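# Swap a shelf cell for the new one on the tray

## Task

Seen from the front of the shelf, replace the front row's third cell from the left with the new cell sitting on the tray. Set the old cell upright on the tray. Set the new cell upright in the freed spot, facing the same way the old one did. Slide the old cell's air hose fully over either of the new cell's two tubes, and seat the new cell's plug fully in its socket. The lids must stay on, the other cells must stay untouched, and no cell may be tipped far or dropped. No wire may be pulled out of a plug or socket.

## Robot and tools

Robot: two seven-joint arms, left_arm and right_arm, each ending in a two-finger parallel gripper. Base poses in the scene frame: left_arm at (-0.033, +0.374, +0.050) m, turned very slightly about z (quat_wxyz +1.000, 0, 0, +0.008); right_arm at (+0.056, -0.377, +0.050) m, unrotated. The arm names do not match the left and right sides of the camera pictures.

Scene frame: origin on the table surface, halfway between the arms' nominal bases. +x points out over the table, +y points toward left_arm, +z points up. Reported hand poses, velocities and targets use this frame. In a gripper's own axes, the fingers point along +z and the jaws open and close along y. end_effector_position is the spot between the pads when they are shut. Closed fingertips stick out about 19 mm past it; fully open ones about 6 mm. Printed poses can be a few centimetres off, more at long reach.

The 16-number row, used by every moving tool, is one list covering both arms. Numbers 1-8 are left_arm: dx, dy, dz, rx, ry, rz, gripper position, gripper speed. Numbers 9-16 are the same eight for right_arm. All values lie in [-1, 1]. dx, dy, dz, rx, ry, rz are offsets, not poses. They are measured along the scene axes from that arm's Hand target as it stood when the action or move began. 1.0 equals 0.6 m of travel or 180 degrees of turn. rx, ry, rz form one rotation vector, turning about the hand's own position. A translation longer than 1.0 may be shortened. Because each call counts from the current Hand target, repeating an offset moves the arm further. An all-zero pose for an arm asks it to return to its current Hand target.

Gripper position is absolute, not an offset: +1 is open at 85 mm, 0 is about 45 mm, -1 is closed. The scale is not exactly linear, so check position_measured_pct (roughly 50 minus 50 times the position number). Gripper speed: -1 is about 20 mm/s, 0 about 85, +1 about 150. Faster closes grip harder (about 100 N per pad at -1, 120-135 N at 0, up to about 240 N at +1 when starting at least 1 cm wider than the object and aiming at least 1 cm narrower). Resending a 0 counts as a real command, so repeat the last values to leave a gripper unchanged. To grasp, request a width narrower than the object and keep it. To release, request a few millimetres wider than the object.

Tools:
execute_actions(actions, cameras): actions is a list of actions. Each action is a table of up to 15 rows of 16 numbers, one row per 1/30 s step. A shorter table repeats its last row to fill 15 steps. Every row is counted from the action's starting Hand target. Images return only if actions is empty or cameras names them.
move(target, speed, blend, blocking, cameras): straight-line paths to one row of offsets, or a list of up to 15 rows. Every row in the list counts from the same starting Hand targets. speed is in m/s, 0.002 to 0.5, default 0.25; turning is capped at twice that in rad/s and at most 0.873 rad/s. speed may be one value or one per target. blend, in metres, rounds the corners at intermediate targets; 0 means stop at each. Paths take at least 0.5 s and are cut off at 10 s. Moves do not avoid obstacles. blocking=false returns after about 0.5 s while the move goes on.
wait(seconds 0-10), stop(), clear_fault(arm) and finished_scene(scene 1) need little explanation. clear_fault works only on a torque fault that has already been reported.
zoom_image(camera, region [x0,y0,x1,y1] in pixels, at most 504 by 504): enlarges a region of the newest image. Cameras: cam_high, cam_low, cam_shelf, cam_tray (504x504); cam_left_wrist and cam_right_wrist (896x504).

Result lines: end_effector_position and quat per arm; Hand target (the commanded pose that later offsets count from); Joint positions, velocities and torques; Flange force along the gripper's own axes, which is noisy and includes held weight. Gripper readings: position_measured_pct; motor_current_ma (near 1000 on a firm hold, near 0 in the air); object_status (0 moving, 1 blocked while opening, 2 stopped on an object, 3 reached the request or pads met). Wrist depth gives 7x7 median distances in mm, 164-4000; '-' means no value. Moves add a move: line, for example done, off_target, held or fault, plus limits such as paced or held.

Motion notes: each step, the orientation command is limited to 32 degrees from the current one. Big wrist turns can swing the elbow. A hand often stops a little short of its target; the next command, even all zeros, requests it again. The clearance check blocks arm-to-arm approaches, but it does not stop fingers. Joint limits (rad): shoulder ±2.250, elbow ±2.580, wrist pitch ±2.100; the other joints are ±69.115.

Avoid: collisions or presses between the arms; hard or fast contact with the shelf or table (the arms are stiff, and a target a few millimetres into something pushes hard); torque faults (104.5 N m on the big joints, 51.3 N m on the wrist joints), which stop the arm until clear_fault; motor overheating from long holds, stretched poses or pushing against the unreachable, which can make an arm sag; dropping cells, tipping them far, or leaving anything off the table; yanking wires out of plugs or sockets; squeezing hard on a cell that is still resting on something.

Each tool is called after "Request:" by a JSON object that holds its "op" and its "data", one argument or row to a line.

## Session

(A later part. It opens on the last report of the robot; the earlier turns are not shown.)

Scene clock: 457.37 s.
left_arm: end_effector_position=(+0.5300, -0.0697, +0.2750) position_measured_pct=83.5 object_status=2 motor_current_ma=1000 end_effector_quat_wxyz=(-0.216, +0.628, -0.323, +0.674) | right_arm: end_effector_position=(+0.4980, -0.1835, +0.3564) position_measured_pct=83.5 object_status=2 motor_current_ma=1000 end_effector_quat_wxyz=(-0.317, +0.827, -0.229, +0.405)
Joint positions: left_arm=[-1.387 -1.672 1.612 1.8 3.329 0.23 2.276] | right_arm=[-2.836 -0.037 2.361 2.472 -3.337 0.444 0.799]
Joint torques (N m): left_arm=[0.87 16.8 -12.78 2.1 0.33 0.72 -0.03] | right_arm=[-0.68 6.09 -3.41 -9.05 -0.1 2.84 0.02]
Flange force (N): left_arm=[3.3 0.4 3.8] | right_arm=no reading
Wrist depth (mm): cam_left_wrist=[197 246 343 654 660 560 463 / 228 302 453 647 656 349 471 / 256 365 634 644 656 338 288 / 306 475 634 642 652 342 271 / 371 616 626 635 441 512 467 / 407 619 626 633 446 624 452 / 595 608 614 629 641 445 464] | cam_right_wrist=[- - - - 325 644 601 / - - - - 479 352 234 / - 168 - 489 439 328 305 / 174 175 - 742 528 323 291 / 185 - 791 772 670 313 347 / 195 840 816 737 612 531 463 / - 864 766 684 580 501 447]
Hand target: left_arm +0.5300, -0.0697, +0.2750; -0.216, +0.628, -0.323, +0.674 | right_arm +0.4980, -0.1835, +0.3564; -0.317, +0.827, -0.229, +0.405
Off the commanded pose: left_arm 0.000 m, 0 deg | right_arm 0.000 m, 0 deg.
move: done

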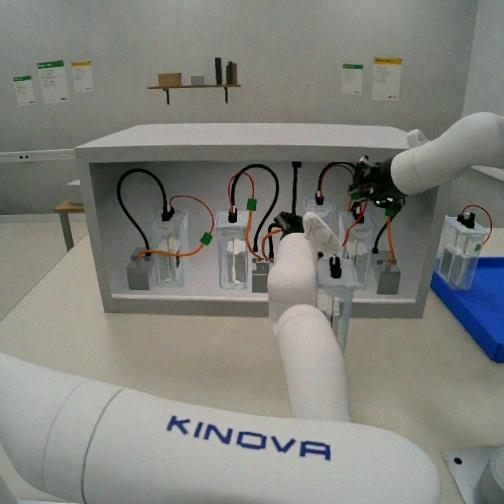

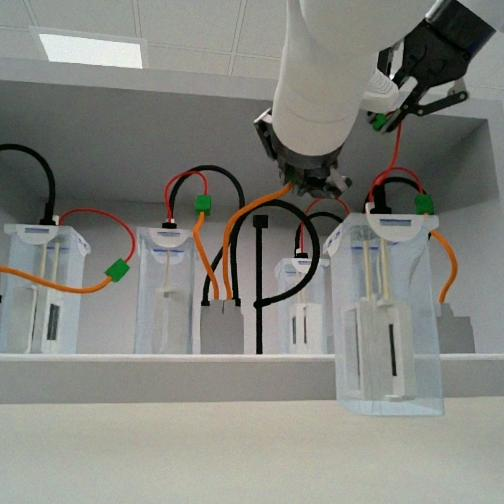

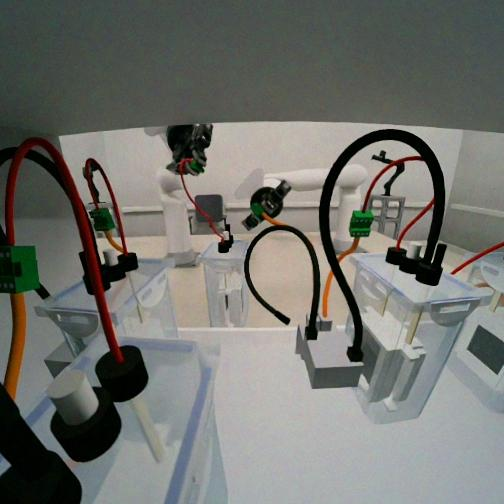

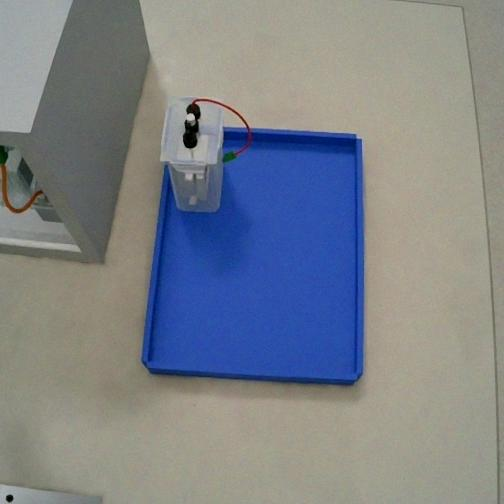

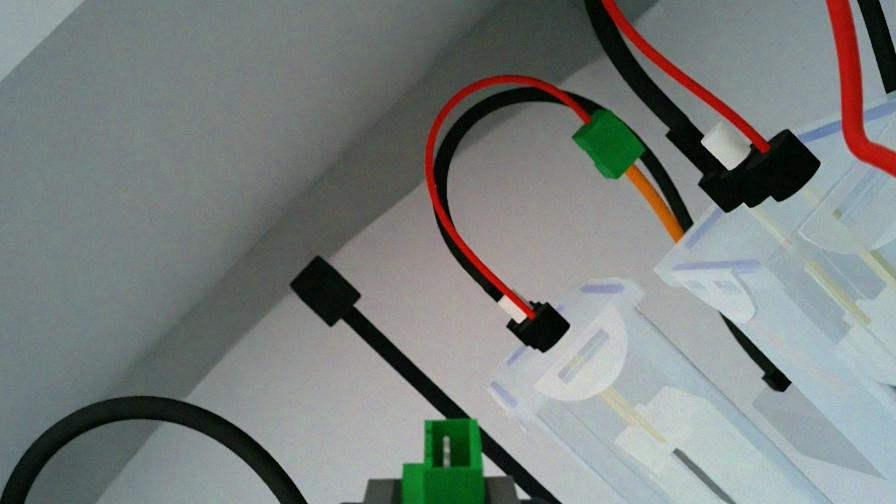

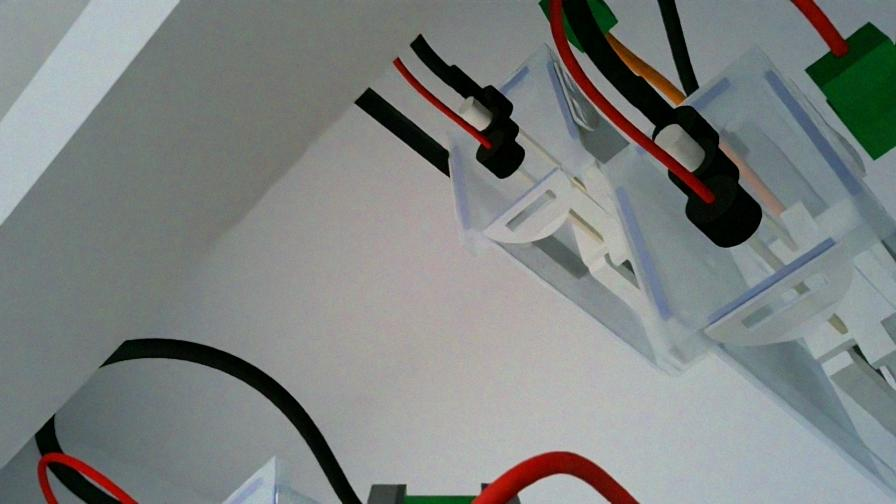

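Request:
{"op": "move", "data": {
  "target": [0,0,0,0,0,0,-0.85,-1,0.0242,0.1158,-0.0578,0,0,0,-0.85,-1],
  "speed": 0.06,
  "cameras": ["cam_left_wrist","cam_right_wrist","cam_low","cam_shelf","cam_high"]
}}

Scene clock: 459.77 s.
left_arm: end_effector_position=(+0.5300, -0.0697, +0.2750) position_measured_pct=83.5 object_status=2 motor_current_ma=1000 end_effector_quat_wxyz=(-0.216, +0.628, -0.323, +0.674) | right_arm: end_effector_position=(+0.5125, -0.1140, +0.3218) position_measured_pct=83.5 object_status=2 motor_current_ma=1000 end_effector_quat_wxyz=(-0.317, +0.827, -0.229, +0.405)
Joint positions: left_arm=[-1.387 -1.672 1.612 1.8 3.329 0.23 2.276] | right_arm=[-3.181 -0.291 2.38 2.402 -3.83 0.718 1.193]
Joint torques (N m): left_arm=[0.83 16.8 -12.75 2.08 0.31 0.71 -0.02] | right_arm=[-0.84 9.79 -4.72 -7.4 0.56 2.22 0.01]
Flange force (N): left_arm=[3.3 0.3 3.7] | right_arm=[6.0 1.3 -2.5]
Wrist depth (mm): cam_left_wrist=[- - - - - - - / - - - - - 172 304 / 257 326 - - - 329 281 / 307 - - - - 346 271 / 372 614 626 636 429 514 468 / 407 617 623 631 447 620 452 / 594 610 616 628 638 447 462] | cam_right_wrist=[- - 613 605 410 330 265 / - - 641 647 411 450 270 / - 672 672 685 681 465 260 / - 687 707 725 650 545 476 / 721 752 759 730 605 518 450 / 744 801 748 677 563 477 418 / 714 337 406 455 442 457 401]
Hand target: left_arm +0.5300, -0.0697, +0.2750; -0.216, +0.628, -0.323, +0.674 | right_arm +0.5125, -0.1140, +0.3218; -0.317, +0.827, -0.229, +0.405
Off the commanded pose: left_arm 0.000 m, 0 deg | right_arm 0.000 m, 0 deg.
move: done
Images, in order (width x height): cam_high 504x504, cam_low 504x504, cam_shelf 504x504, cam_left_wrist 896x504, cam_right_wrist 896x504.

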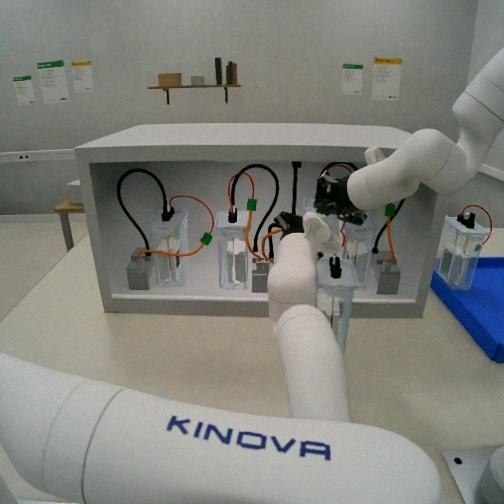

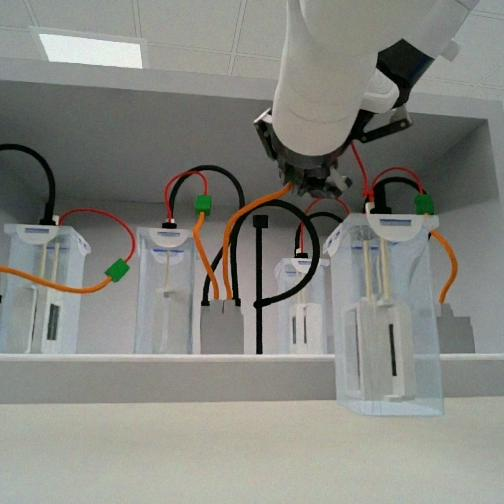

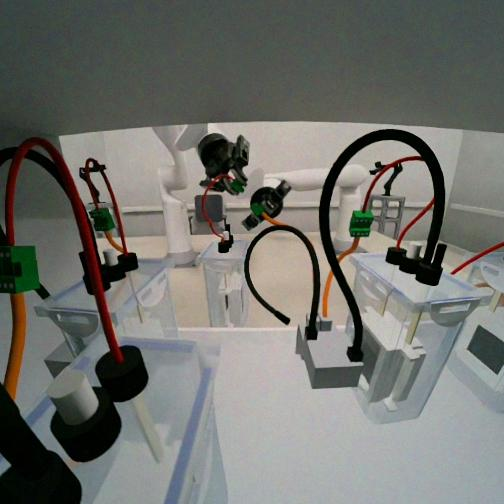

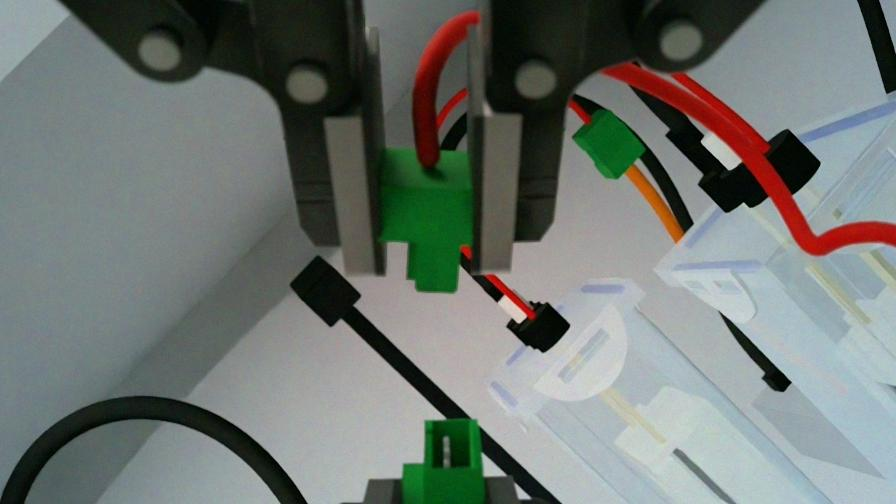

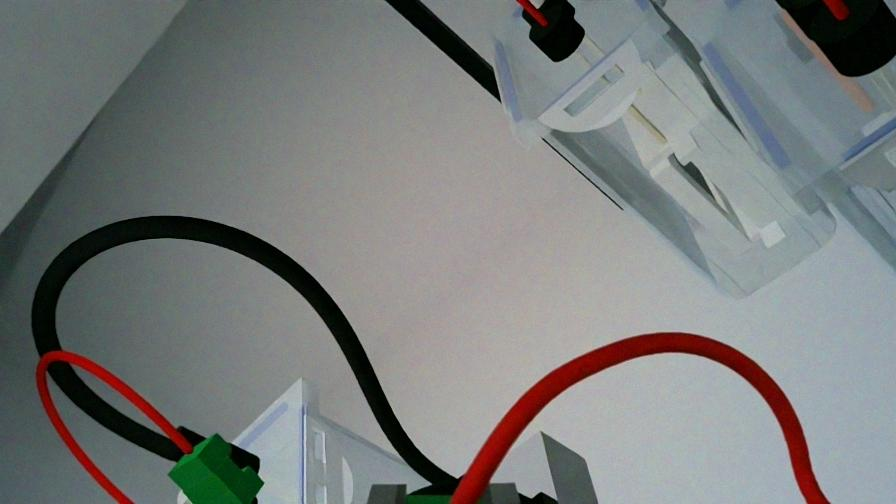

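Request:
{"op": "zoom_image", "data": {
  "camera": "cam_left_wrist",
  "region": [330, 110, 550, 330]
}}

Request:
{"op": "zoom_image", "data": {
  "camera": "cam_left_wrist",
  "region": [360, 384, 540, 504]
}}

Request:
{"op": "zoom_image", "data": {
  "camera": "cam_shelf",
  "region": [180, 110, 320, 250]
}}

Scaled by 2.291 from the camera's 896x504 image, which has a finer 1280x720 frame.

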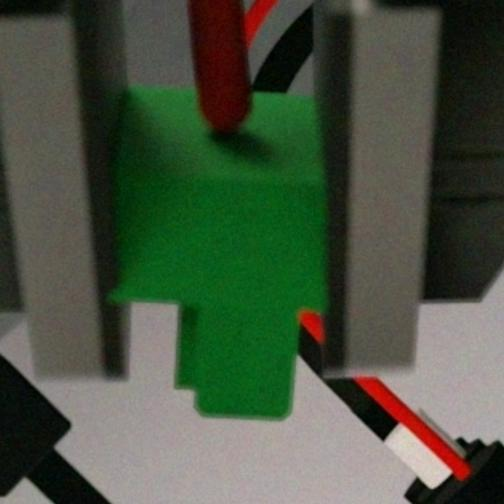

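Scaled by 2.800 from the camera's 896x504 image, which has a finer 1280x720 frame.

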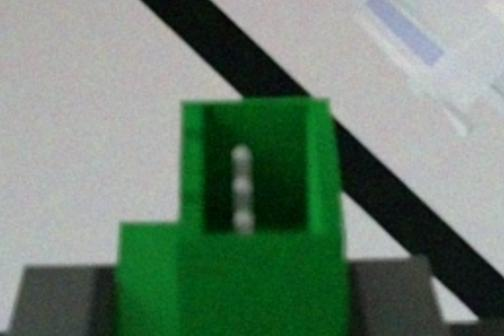

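Scaled by 3.600 from the camera's 504x504 image, which has a finer 720x720 frame.

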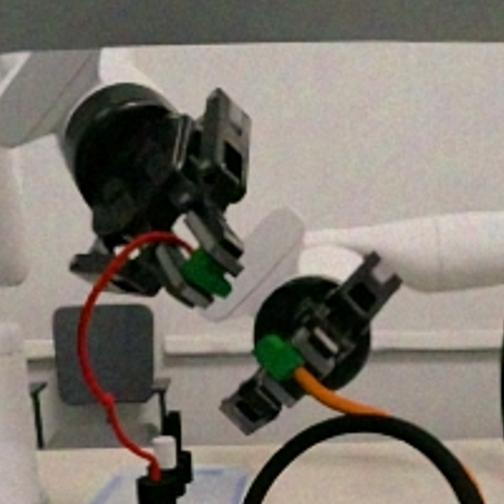

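Request:
{"op": "move", "data": {
  "target": [0,0,0,0,0,0,-0.85,-1,0.024,-0.0078,-0.0035,0.0082,0.0464,0.0471,-0.85,-1],
  "speed": 0.05,
  "cameras": ["cam_left_wrist","cam_shelf"]
}}

Request:
{"op": "zoom_image", "data": {
  "camera": "cam_left_wrist",
  "region": [330, 110, 550, 330]
}}

Scene clock: 466.97 s.
left_arm: end_effector_position=(+0.5300, -0.0697, +0.2750) position_measured_pct=83.5 object_status=2 motor_current_ma=1000 end_effector_quat_wxyz=(-0.216, +0.628, -0.323, +0.674) | right_arm: end_effector_position=(+0.5269, -0.1187, +0.3196) position_measured_pct=83.5 object_status=2 motor_current_ma=1000 end_effector_quat_wxyz=(-0.339, +0.864, -0.195, +0.316)
Joint positions: left_arm=[-1.387 -1.672 1.612 1.8 3.329 0.23 2.276] | right_arm=[-2.812 -0.283 2.232 2.286 -3.467 0.305 1.044]
Joint torques (N m): left_arm=[0.83 16.77 -12.76 2.1 0.34 0.7 -0.02] | right_arm=[-0.84 8.81 -5.35 -8.49 0.08 2.11 0.01]
Flange force (N): left_arm=[3.4 0.2 3.7] | right_arm=[-3.1 -3.7 5.8]
Wrist depth (mm): cam_left_wrist=[- - - - - - - / 224 291 - - - 328 335 / 257 343 - - - 334 285 / 307 449 - - - 341 271 / 371 617 625 641 425 515 467 / 407 612 623 628 445 626 447 / 596 612 616 626 640 446 464] | cam_right_wrist=[- - - 642 379 419 250 / - - 684 691 630 534 237 / - - 728 717 600 515 437 / - 795 768 674 569 489 429 / 357 827 428 624 531 466 410 / 698 331 400 446 433 443 393 / 505 379 362 429 404 426 381]
Hand target: left_arm +0.5300, -0.0697, +0.2750; -0.216, +0.628, -0.323, +0.674 | right_arm +0.5269, -0.1187, +0.3196; -0.339, +0.864, -0.195, +0.316
Off the commanded pose: left_arm 0.000 m, 0 deg | right_arm 0.000 m, 0 deg.
move: done
Images, in order (width x height): cam_shelf 504x504, cam_left_wrist 896x504.

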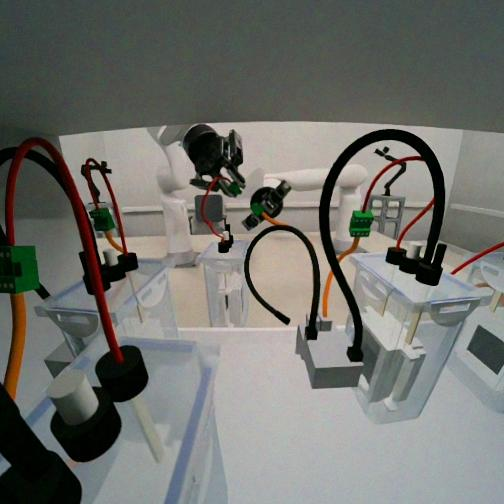

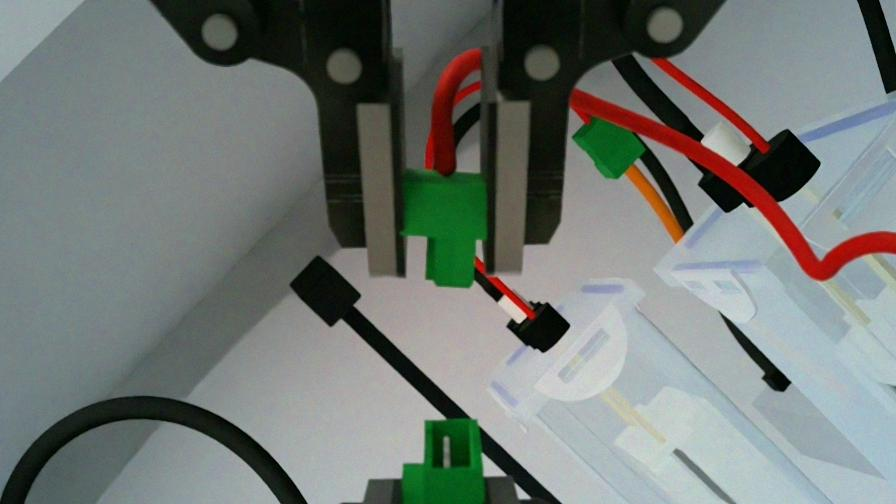

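Scaled by 2.291 from the camera's 896x504 image, which has a finer 1280x720 frame.

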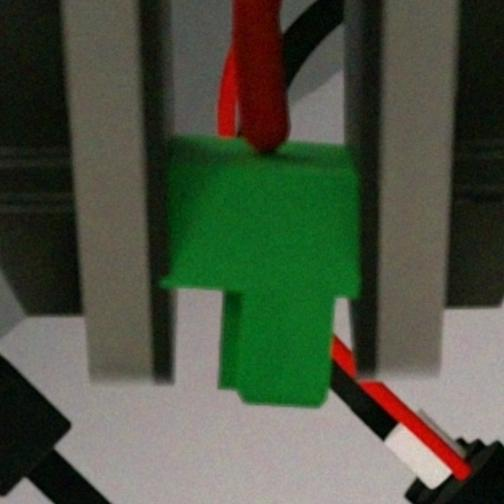

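Request:
{"op": "move", "data": {
  "target": [0,0,0,0,0,0,-0.85,-1,-0.0048,0.0338,-0.0323,-0.0192,0.0034,0,-0.85,-1],
  "speed": 0.04,
  "cameras": ["cam_left_wrist"]
}}

Request:
{"op": "zoom_image", "data": {
  "camera": "cam_left_wrist",
  "region": [330, 220, 570, 460]
}}

Request:
{"op": "zoom_image", "data": {
  "camera": "cam_left_wrist",
  "region": [330, 284, 550, 504]
}}

Scene clock: 470.43 s.
left_arm: end_effector_position=(+0.5300, -0.0697, +0.2750) position_measured_pct=83.5 object_status=2 motor_current_ma=1000 end_effector_quat_wxyz=(-0.216, +0.628, -0.323, +0.674) | right_arm: end_effector_position=(+0.5240, -0.0984, +0.3002) position_measured_pct=83.5 object_status=2 motor_current_ma=1000 end_effector_quat_wxyz=(-0.312, +0.876, -0.187, +0.317)
Joint positions: left_arm=[-1.387 -1.672 1.612 1.8 3.329 0.23 2.276] | right_arm=[-3.082 -0.302 2.434 2.258 -3.669 0.329 1.209]
Joint torques (N m): left_arm=[0.83 16.79 -12.79 2.1 0.32 0.69 -0.03] | right_arm=[-0.73 9.94 -4.99 -8.19 0.17 1.94 0]
Flange force (N): left_arm=[3.3 0.3 3.7] | right_arm=[0.6 -7.1 -2.3]
Wrist depth (mm): cam_left_wrist=[- - - - - - - / - - - - - - - / - - - - - - - / - - - - - - 271 / 383 582 - - 483 351 466 / 407 610 - - - 623 447 / 596 609 321 631 - 447 464] | cam_right_wrist=[- 628 631 645 613 424 228 / 663 647 678 677 588 503 437 / 713 727 721 653 558 488 423 / 746 780 694 620 526 457 405 / 687 375 635 564 489 436 387 / 653 342 371 393 447 411 376 / 465 351 336 410 371 397 362]
Hand target: left_arm +0.5300, -0.0697, +0.2750; -0.216, +0.628, -0.323, +0.674 | right_arm +0.5240, -0.0984, +0.3003; -0.312, +0.876, -0.187, +0.317
Off the commanded pose: left_arm 0.000 m, 0 deg | right_arm 0.000 m, 0 deg.
move: done
Images, in order (width x height): cam_left_wrist 896x504.

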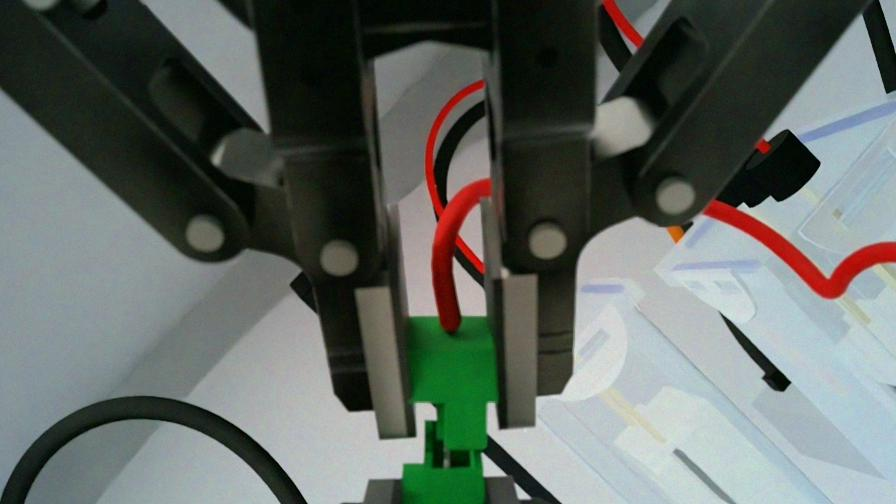

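Scaled by 2.100 from the camera's 896x504 image, which has a finer 1280x720 frame.

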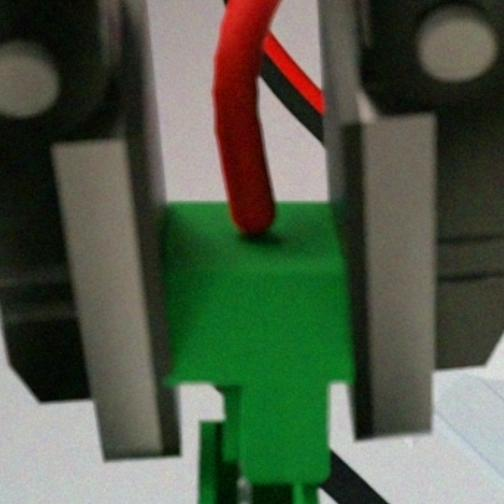

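Scaled by 2.291 from the camera's 896x504 image, which has a finer 1280x720 frame.

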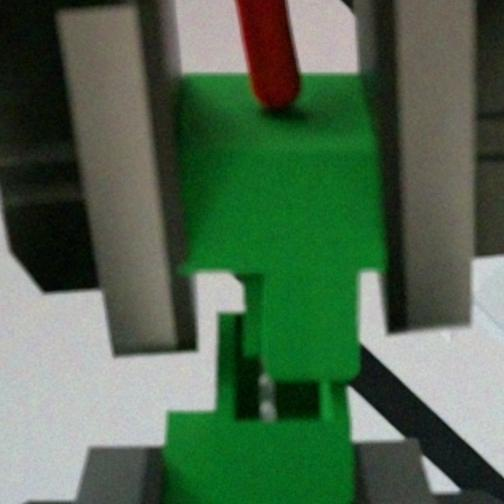

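Request:
{"op": "move", "data": {
  "target": [0,0,0,0,0,0,-0.85,-1,0.0093,0.0037,0.0008,0,0,0,-0.85,-1],
  "speed": 0.02,
  "cameras": ["cam_left_wrist","cam_right_wrist","cam_low"]
}}

Request:
{"op": "zoom_image", "data": {
  "camera": "cam_left_wrist",
  "region": [330, 284, 550, 504]
}}

Request:
{"op": "zoom_image", "data": {
  "camera": "cam_low",
  "region": [260, 120, 400, 260]
}}

Scene clock: 472.60 s.
left_arm: end_effector_position=(+0.5300, -0.0697, +0.2750) position_measured_pct=83.5 object_status=2 motor_current_ma=1000 end_effector_quat_wxyz=(-0.216, +0.628, -0.323, +0.674) | right_arm: end_effector_position=(+0.5296, -0.0962, +0.3008) position_measured_pct=83.5 object_status=2 motor_current_ma=1000 end_effector_quat_wxyz=(-0.312, +0.876, -0.187, +0.317)
Joint positions: left_arm=[-1.387 -1.672 1.612 1.8 3.329 0.23 2.276] | right_arm=[-3.093 -0.311 2.448 2.24 -3.678 0.321 1.223]
Joint torques (N m): left_arm=[0.86 16.8 -12.79 2.11 0.32 0.68 -0.01] | right_arm=[-0.78 10.81 -4.98 -8.33 0.17 1.9 -0.05]
Flange force (N): left_arm=[3.3 0.3 3.8] | right_arm=[0.5 -6.2 -0.8]
Wrist depth (mm): cam_left_wrist=[- - - - - - - / - - - - - - - / - - - - - - - / - - - - - - 271 / 385 - - - - 514 471 / 407 609 - - - 622 445 / 594 611 321 627 639 446 464] | cam_right_wrist=[- 625 624 637 614 412 228 / - 643 677 671 589 505 437 / 712 721 718 658 562 489 424 / 740 776 684 619 527 459 406 / 680 382 635 568 493 437 391 / 478 314 359 362 448 409 378 / 468 347 330 406 374 397 362]
Hand target: left_arm +0.5300, -0.0697, +0.2750; -0.216, +0.628, -0.323, +0.674 | right_arm +0.5296, -0.0962, +0.3008; -0.312, +0.876, -0.187, +0.317
Off the commanded pose: left_arm 0.000 m, 0 deg | right_arm 0.000 m, 0 deg.
move: done
Images, in order (width x height): cam_low 504x504, cam_left_wrist 896x504, cam_right_wrist 896x504.

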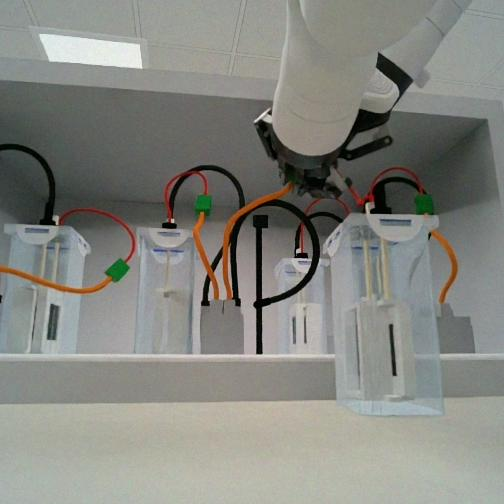

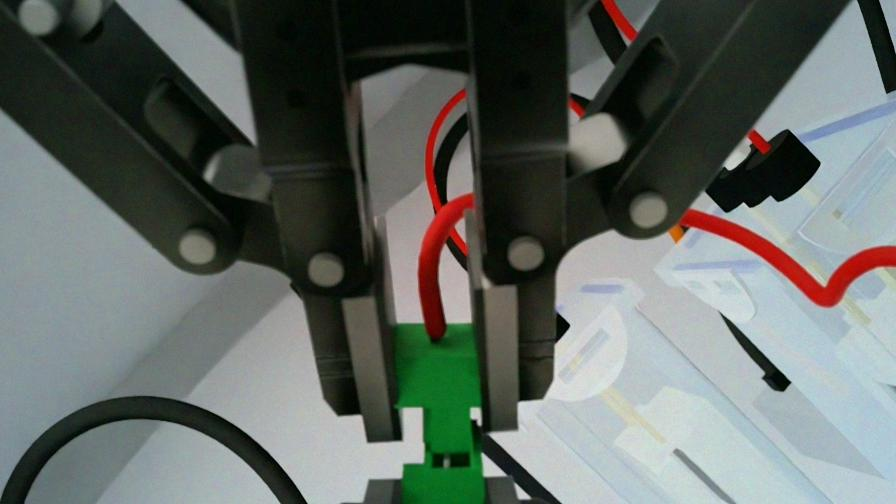

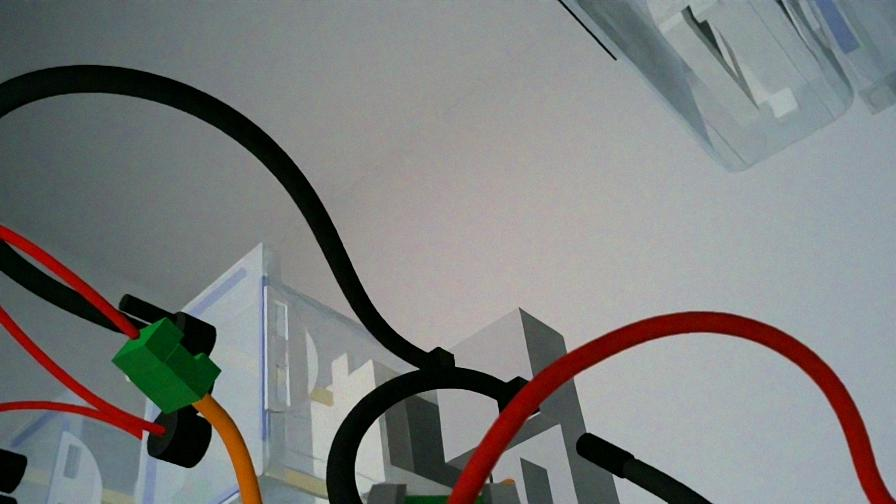

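Scaled by 2.291 from the camera's 896x504 image, which has a finer 1280x720 frame.

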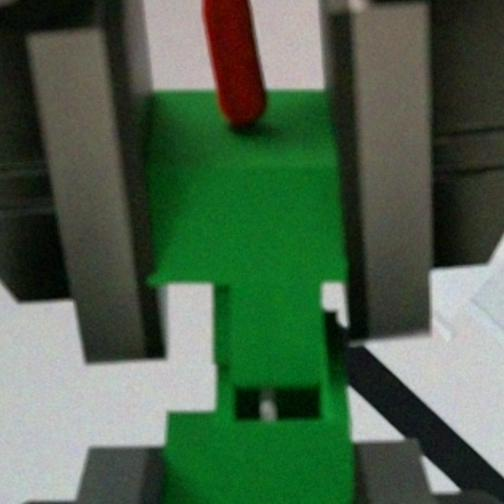

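Scaled by 3.600 from the camera's 504x504 image, which has a finer 720x720 frame.

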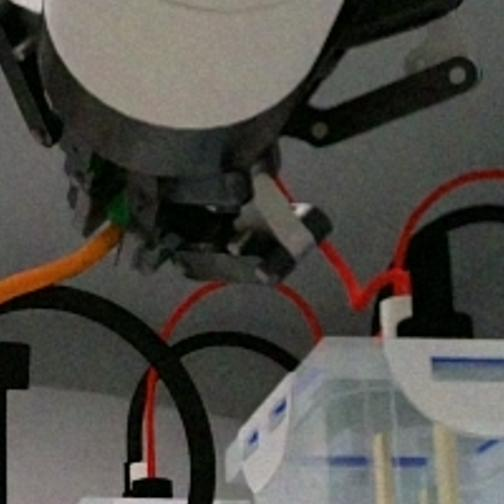

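Request:
{"op": "move", "data": {
  "target": [0,0,0,0,0,0,-0.85,-1,0.0046,0.0047,-0.0054,0,0,0,-0.85,-1],
  "speed": 0.01,
  "cameras": ["cam_left_wrist"]
}}

Request:
{"op": "zoom_image", "data": {
  "camera": "cam_left_wrist",
  "region": [370, 364, 510, 504]
}}

Scene clock: 474.33 s.
left_arm: end_effector_position=(+0.5301, -0.0694, +0.2748) position_measured_pct=83.5 object_status=2 motor_current_ma=1000 end_effector_quat_wxyz=(-0.216, +0.629, -0.323, +0.674) | right_arm: end_effector_position=(+0.5323, -0.0934, +0.2975) position_measured_pct=83.5 object_status=2 motor_current_ma=1000 end_effector_quat_wxyz=(-0.312, +0.876, -0.187, +0.317)
Joint positions: left_arm=[-1.387 -1.672 1.612 1.801 3.329 0.23 2.276] | right_arm=[-3.108 -0.327 2.457 2.234 -3.684 0.333 1.231]
Joint torques (N m): left_arm=[14.94 24.38 -26.22 -6.4 1.71 6.78 0.01] | right_arm=[-4.14 2.4 -6.46 -7.82 0.33 -0.08 0.01]
Flange force (N): left_arm=[-22.0 2.3 13.4] | right_arm=[8.0 -5.1 -28.8]
Wrist depth (mm): cam_left_wrist=[- - - - - - - / - - - - - - - / - - - - - - - / - - - - - - 269 / 374 609 - - - 660 369 / 409 611 - - - 523 455 / 600 609 320 628 - 445 456] | cam_right_wrist=[- 615 623 632 611 410 224 / 653 641 667 670 589 503 442 / 707 714 712 655 559 485 422 / 742 765 676 616 524 457 402 / 363 378 639 561 490 434 386 / 473 303 356 388 445 413 375 / 464 343 330 403 367 395 359]
Hand target: left_arm +0.5300, -0.0697, +0.2750; -0.216, +0.628, -0.323, +0.674 | right_arm +0.5323, -0.0933, +0.2975; -0.312, +0.876, -0.187, +0.317
Off the commanded pose: left_arm 0.000 m, 0 deg | right_arm 0.000 m, 0 deg.
move: done
Images, in order (width x height): cam_left_wrist 896x504.

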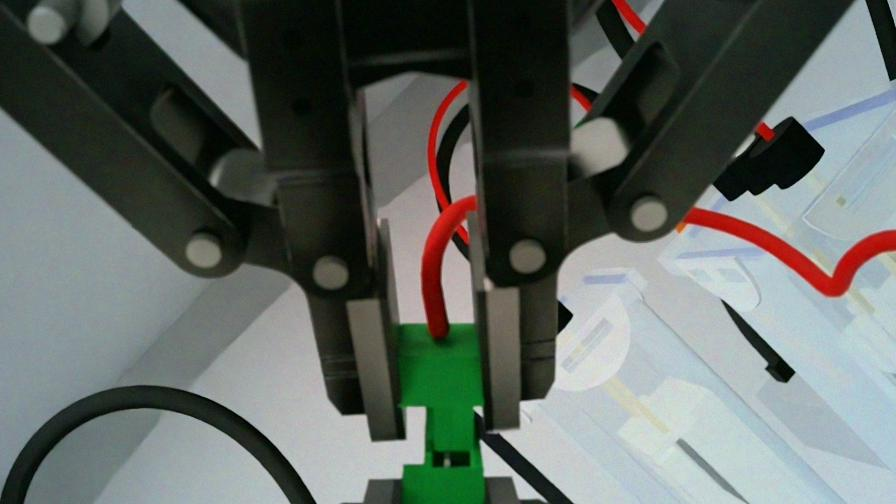

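Scaled by 3.600 from the camera's 896x504 image, which has a finer 1280x720 frame.

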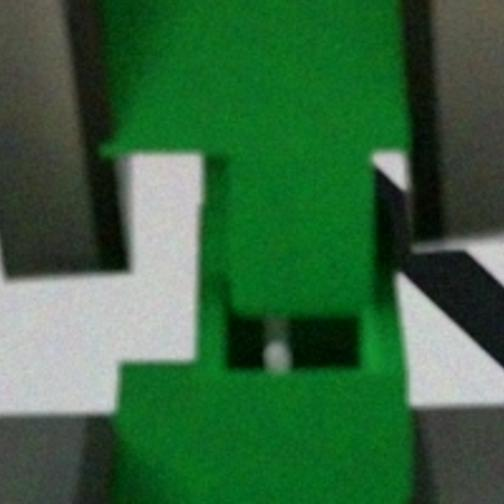

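Request:
{"op": "move", "data": {
  "target": [
    [0,0,0,0,0,0,-0.85,-1,-0.0036,-0.0063,0.0068,0,0,0,-0.85,-1],
    [0,0,0,0,0,0,-0.85,-1,-0.0121,-0.0032,0.0052,0,0,0,-0.85,-1],
    [0,0,0,0,0,0,-0.85,-1,-0.0091,0.0021,-0.0005,0,0,0,-0.85,-1]
  ],
  "speed": 0.012,
  "cameras": ["cam_left_wrist"]
}}

Request:
{"op": "zoom_image", "data": {
  "camera": "cam_left_wrist",
  "region": [370, 364, 510, 504]
}}

Scene clock: 476.70 s.
left_arm: end_effector_position=(+0.5300, -0.0696, +0.2750) position_measured_pct=83.5 object_status=2 motor_current_ma=1000 end_effector_quat_wxyz=(-0.216, +0.629, -0.323, +0.674) | right_arm: end_effector_position=(+0.5269, -0.0921, +0.2972) position_measured_pct=83.5 object_status=2 motor_current_ma=1000 end_effector_quat_wxyz=(-0.312, +0.876, -0.187, +0.317)
Joint positions: left_arm=[-1.387 -1.672 1.612 1.8 3.329 0.23 2.276] | right_arm=[-3.116 -0.32 2.454 2.246 -3.693 0.342 1.228]
Joint torques (N m): left_arm=[2.33 17 -13.08 0.93 0.31 1.36 -0.03] | right_arm=[-1.29 10.78 -5.54 -8.87 0.34 1.95 0.01]
Flange force (N): left_arm=[1.7 -0.8 4.4] | right_arm=[1.1 -4.5 -3.1]
Wrist depth (mm): cam_left_wrist=[- - - - - - - / - - - - - - - / - - - - - - - / - - - - - - 271 / - - - - - - 461 / 407 320 - - - 624 445 / 595 607 - - - 445 465] | cam_right_wrist=[275 619 628 642 611 417 222 / 670 666 672 676 584 501 440 / 708 724 722 651 556 479 421 / 742 771 694 612 522 454 402 / 672 369 459 429 478 431 387 / 499 341 342 390 412 414 374 / 460 346 326 406 370 388 359]
Hand target: left_arm +0.5300, -0.0696, +0.2750; -0.216, +0.628, -0.323, +0.674 | right_arm +0.5269, -0.0921, +0.2972; -0.312, +0.876, -0.187, +0.317
Off the commanded pose: left_arm 0.000 m, 0 deg | right_arm 0.000 m, 0 deg.
move: done
Images, in order (width x height): cam_left_wrist 896x504.

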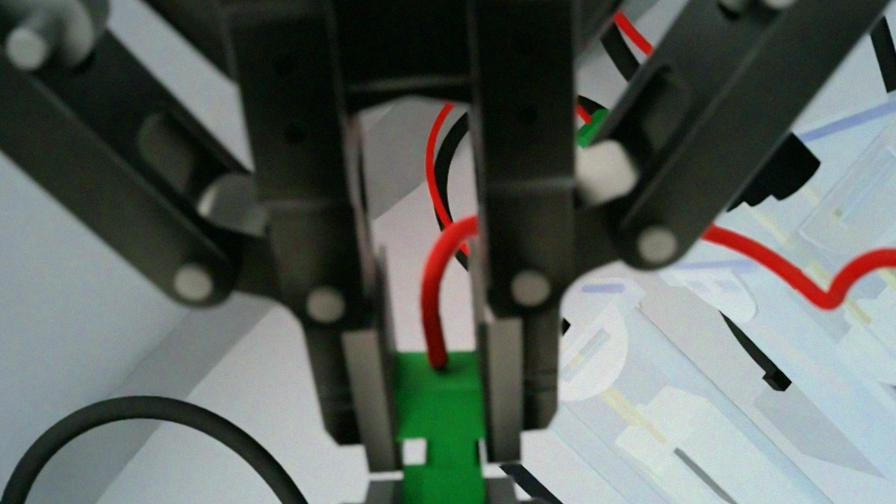

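Scaled by 3.600 from the camera's 896x504 image, which has a finer 1280x720 frame.

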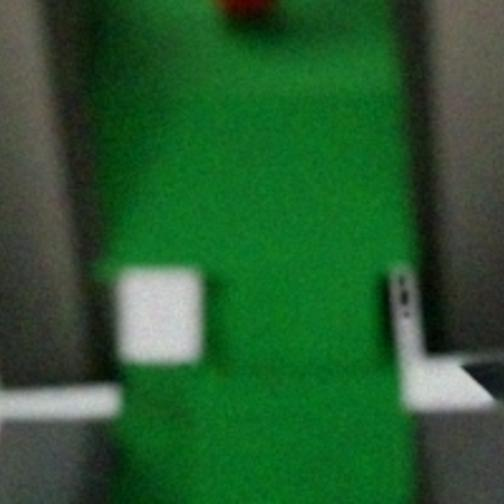

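Request:
{"op": "move", "data": {
  "target": [0,0,0,0,0,0,-0.85,-1,0.0018,0.0032,-0.0034,0,0,0,-0.85,-1],
  "speed": 0.01,
  "cameras": ["cam_left_wrist"]
}}

Request:
{"op": "zoom_image", "data": {
  "camera": "cam_left_wrist",
  "region": [340, 334, 550, 504]
}}

Scene clock: 479.10 s.
left_arm: end_effector_position=(+0.5300, -0.0695, +0.2749) position_measured_pct=83.5 object_status=2 motor_current_ma=1000 end_effector_quat_wxyz=(-0.216, +0.629, -0.323, +0.674) | right_arm: end_effector_position=(+0.5279, -0.0902, +0.2952) position_measured_pct=83.5 object_status=2 motor_current_ma=1000 end_effector_quat_wxyz=(-0.312, +0.876, -0.187, +0.317)
Joint positions: left_arm=[-1.387 -1.672 1.612 1.8 3.329 0.23 2.276] | right_arm=[-3.126 -0.328 2.459 2.243 -3.697 0.35 1.232]
Joint torques (N m): left_arm=[10.23 21.21 -20.42 -3.28 1.12 4.5 0.01] | right_arm=[-2.22 6.23 -5.54 -9.08 0.37 1.26 0.05]
Flange force (N): left_arm=[-11.9 0.7 11.2] | right_arm=[3.5 -4.6 -19.0]
Wrist depth (mm): cam_left_wrist=[- - - - - - - / - - - - - - - / - - - - - - - / - - - - - - 270 / - - - - - - 363 / 415 610 - - - 527 455 / 602 608 - - - 445 456] | cam_right_wrist=[272 611 627 641 609 424 222 / 662 661 671 673 585 505 441 / 705 719 718 646 553 478 419 / 723 772 673 613 518 452 400 / 678 366 618 545 475 430 387 / 487 338 345 390 407 409 373 / 456 344 325 406 365 383 357]
Hand target: left_arm +0.5300, -0.0697, +0.2750; -0.216, +0.628, -0.323, +0.674 | right_arm +0.5279, -0.0902, +0.2952; -0.312, +0.876, -0.187, +0.317
Off the commanded pose: left_arm 0.000 m, 0 deg | right_arm 0.000 m, 0 deg.
move: done
Images, in order (width x height): cam_left_wrist 896x504.

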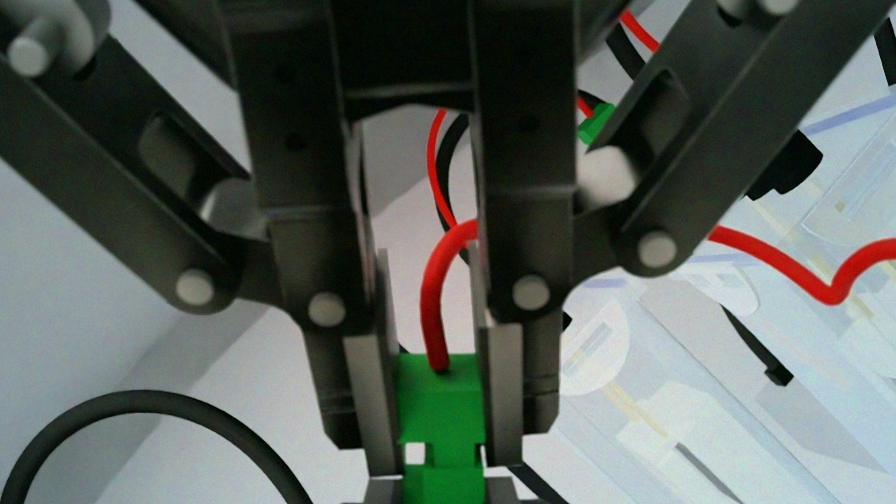

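Scaled by 2.400 from the camera's 896x504 image, which has a finer 1280x720 frame.

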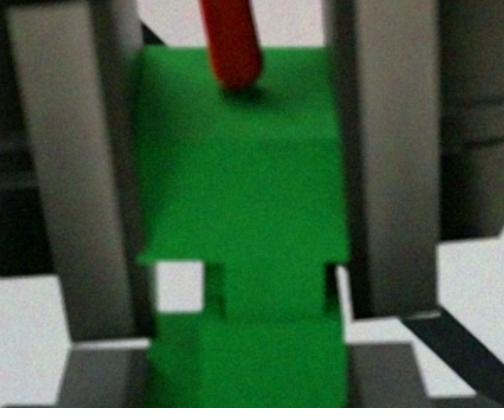

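Request:
{"op": "move", "data": {
  "target": [
    [0,0,0,0,0,0,-0.85,-1,-0.0003,-0.0005,0.0006,0,0,0,-0.72,-1],
    [0,0,0,0,0,0,-0.85,-1,0.0083,-0.0065,0.0058,0,0,0,-0.72,-1]
  ],
  "speed": 0.01,
  "cameras": ["cam_left_wrist","cam_right_wrist"]
}}

Request:
{"op": "zoom_image", "data": {
  "camera": "cam_left_wrist",
  "region": [340, 334, 550, 504]
}}

Scene clock: 481.43 s.
left_arm: end_effector_position=(+0.5300, -0.0697, +0.2751) position_measured_pct=83.5 object_status=2 motor_current_ma=1000 end_effector_quat_wxyz=(-0.216, +0.628, -0.323, +0.674) | right_arm: end_effector_position=(+0.5329, -0.0940, +0.2986) position_measured_pct=83.5 object_status=2 motor_current_ma=1000 end_effector_quat_wxyz=(-0.312, +0.876, -0.187, +0.317)
Joint positions: left_arm=[-1.387 -1.672 1.612 1.8 3.329 0.231 2.276] | right_arm=[-3.104 -0.324 2.456 2.232 -3.683 0.327 1.231]
Joint torques (N m): left_arm=[13.18 16.41 -11.57 5.23 0.34 0.73 -0.04] | right_arm=[14.05 13.38 8.01 -23.28 -0.89 11.78 0.08]
Flange force (N): left_arm=[5.1 1.1 41.0] | right_arm=[-32.9 -7.0 -22.0]
Wrist depth (mm): cam_left_wrist=[- - - - - - - / - - - - - - - / - - - - - - - / - - - - - - 269 / - - - - - - 369 / 405 319 - - - 655 452 / 590 608 - - - 446 461] | cam_right_wrist=[270 614 628 641 607 421 223 / 671 668 672 671 582 504 443 / 711 724 715 649 553 477 419 / 741 774 672 613 521 451 400 / 360 366 449 541 477 429 387 / 486 335 357 390 407 407 374 / 457 344 322 405 368 390 359]
Hand target: left_arm +0.5300, -0.0697, +0.2750; -0.216, +0.628, -0.323, +0.674 | right_arm +0.5329, -0.0941, +0.2986; -0.312, +0.876, -0.187, +0.317
Off the commanded pose: left_arm 0.000 m, 0 deg | right_arm 0.000 m, 0 deg.
move: done
Images, in order (width x height): cam_left_wrist 896x504, cam_right_wrist 896x504.

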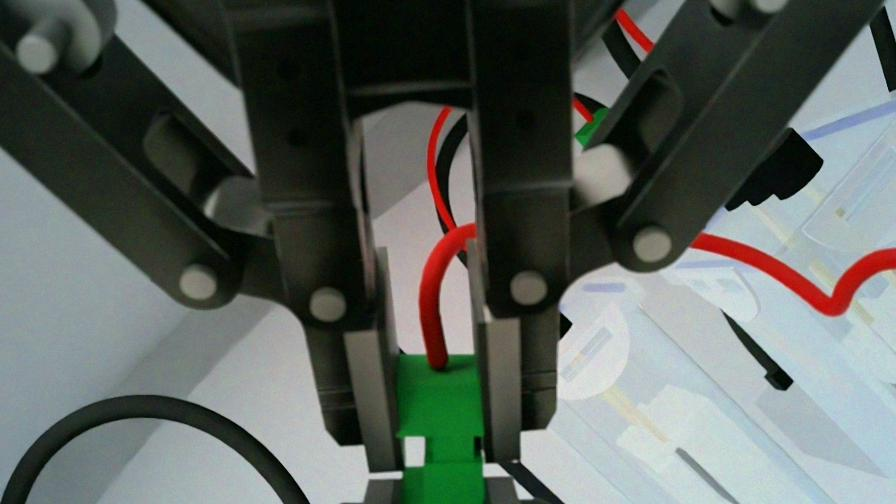

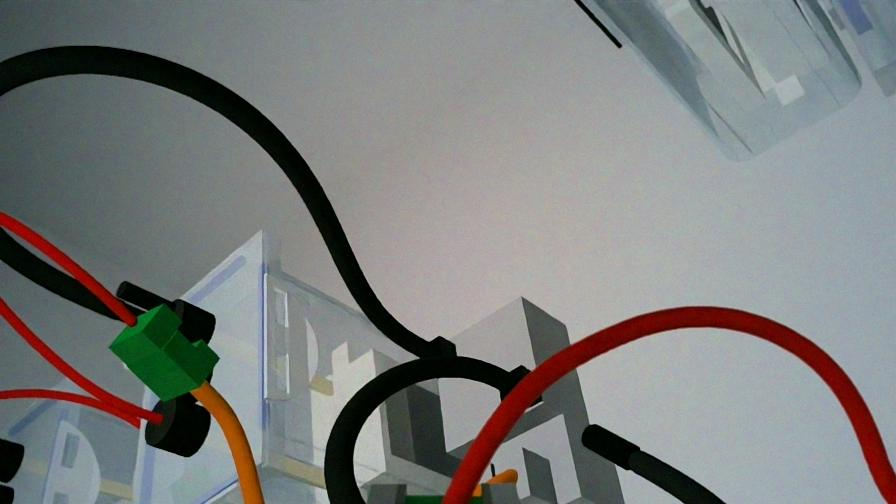

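Scaled by 2.400 from the camera's 896x504 image, which has a finer 1280x720 frame.

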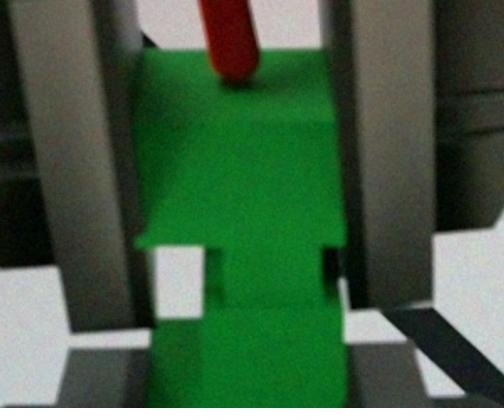

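Request:
{"op": "move", "data": {
  "target": [
    [0,0,0,0,0,0,-0.85,-1,-0.0086,0.006,-0.0052,0,0,0,-0.72,-1],
    [0,0,0,0,0,0,-0.85,-1,-0.0086,0.006,-0.0052,0,0,0,-0.54,-1]
  ],
  "speed": 0.01,
  "cameras": ["cam_left_wrist"]
}}

Request:
{"op": "zoom_image", "data": {
  "camera": "cam_left_wrist",
  "region": [340, 334, 550, 504]
}}

Scene clock: 483.37 s.
left_arm: end_effector_position=(+0.5300, -0.0697, +0.2750) position_measured_pct=83.5 object_status=2 motor_current_ma=1000 end_effector_quat_wxyz=(-0.216, +0.628, -0.323, +0.674) | right_arm: end_effector_position=(+0.5278, -0.0905, +0.2954) position_measured_pct=77.1 object_status=0 motor_current_ma=0 end_effector_quat_wxyz=(-0.312, +0.876, -0.187, +0.317)
Joint positions: left_arm=[-1.387 -1.672 1.612 1.8 3.329 0.23 2.276] | right_arm=[-3.124 -0.327 2.458 2.244 -3.697 0.348 1.232]
Joint torques (N m): left_arm=[0.86 16.69 -12.66 2.11 0.28 0.68 -0.04] | right_arm=[-0.83 11.15 -5.07 -8.26 0.21 1.92 0.04]
Flange force (N): left_arm=[3.4 0.1 3.9] | right_arm=[1.1 -4.9 -1.5]
Wrist depth (mm): cam_left_wrist=[- - - - - - - / - - - - - - - / - - - - - - - / - - - - - - - / - - - - 442 - 370 / 431 318 - - - 656 450 / 593 609 - - - 446 468] | cam_right_wrist=[271 610 629 640 606 424 222 / 660 661 672 671 581 505 436 / 709 721 715 646 553 477 419 / 727 764 675 613 519 449 399 / 676 366 617 552 475 431 386 / 474 339 338 390 388 409 373 / 456 342 324 404 368 385 354]
Hand target: left_arm +0.5300, -0.0697, +0.2750; -0.216, +0.628, -0.323, +0.674 | right_arm +0.5278, -0.0905, +0.2955; -0.312, +0.876, -0.187, +0.317
Off the commanded pose: left_arm 0.000 m, 0 deg | right_arm 0.000 m, 0 deg.
move: done
Images, in order (width x height): cam_left_wrist 896x504.

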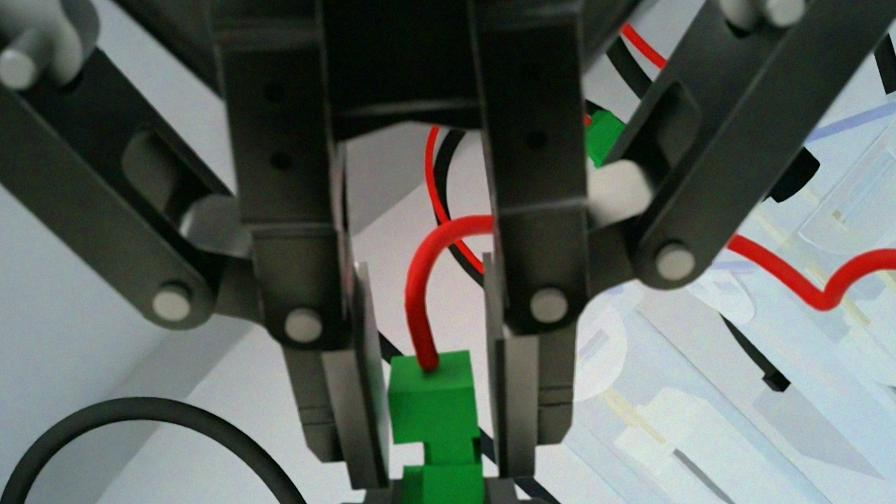

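Scaled by 2.400 from the camera's 896x504 image, which has a finer 1280x720 frame.

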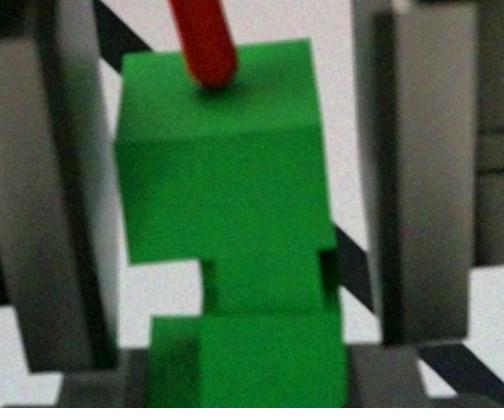

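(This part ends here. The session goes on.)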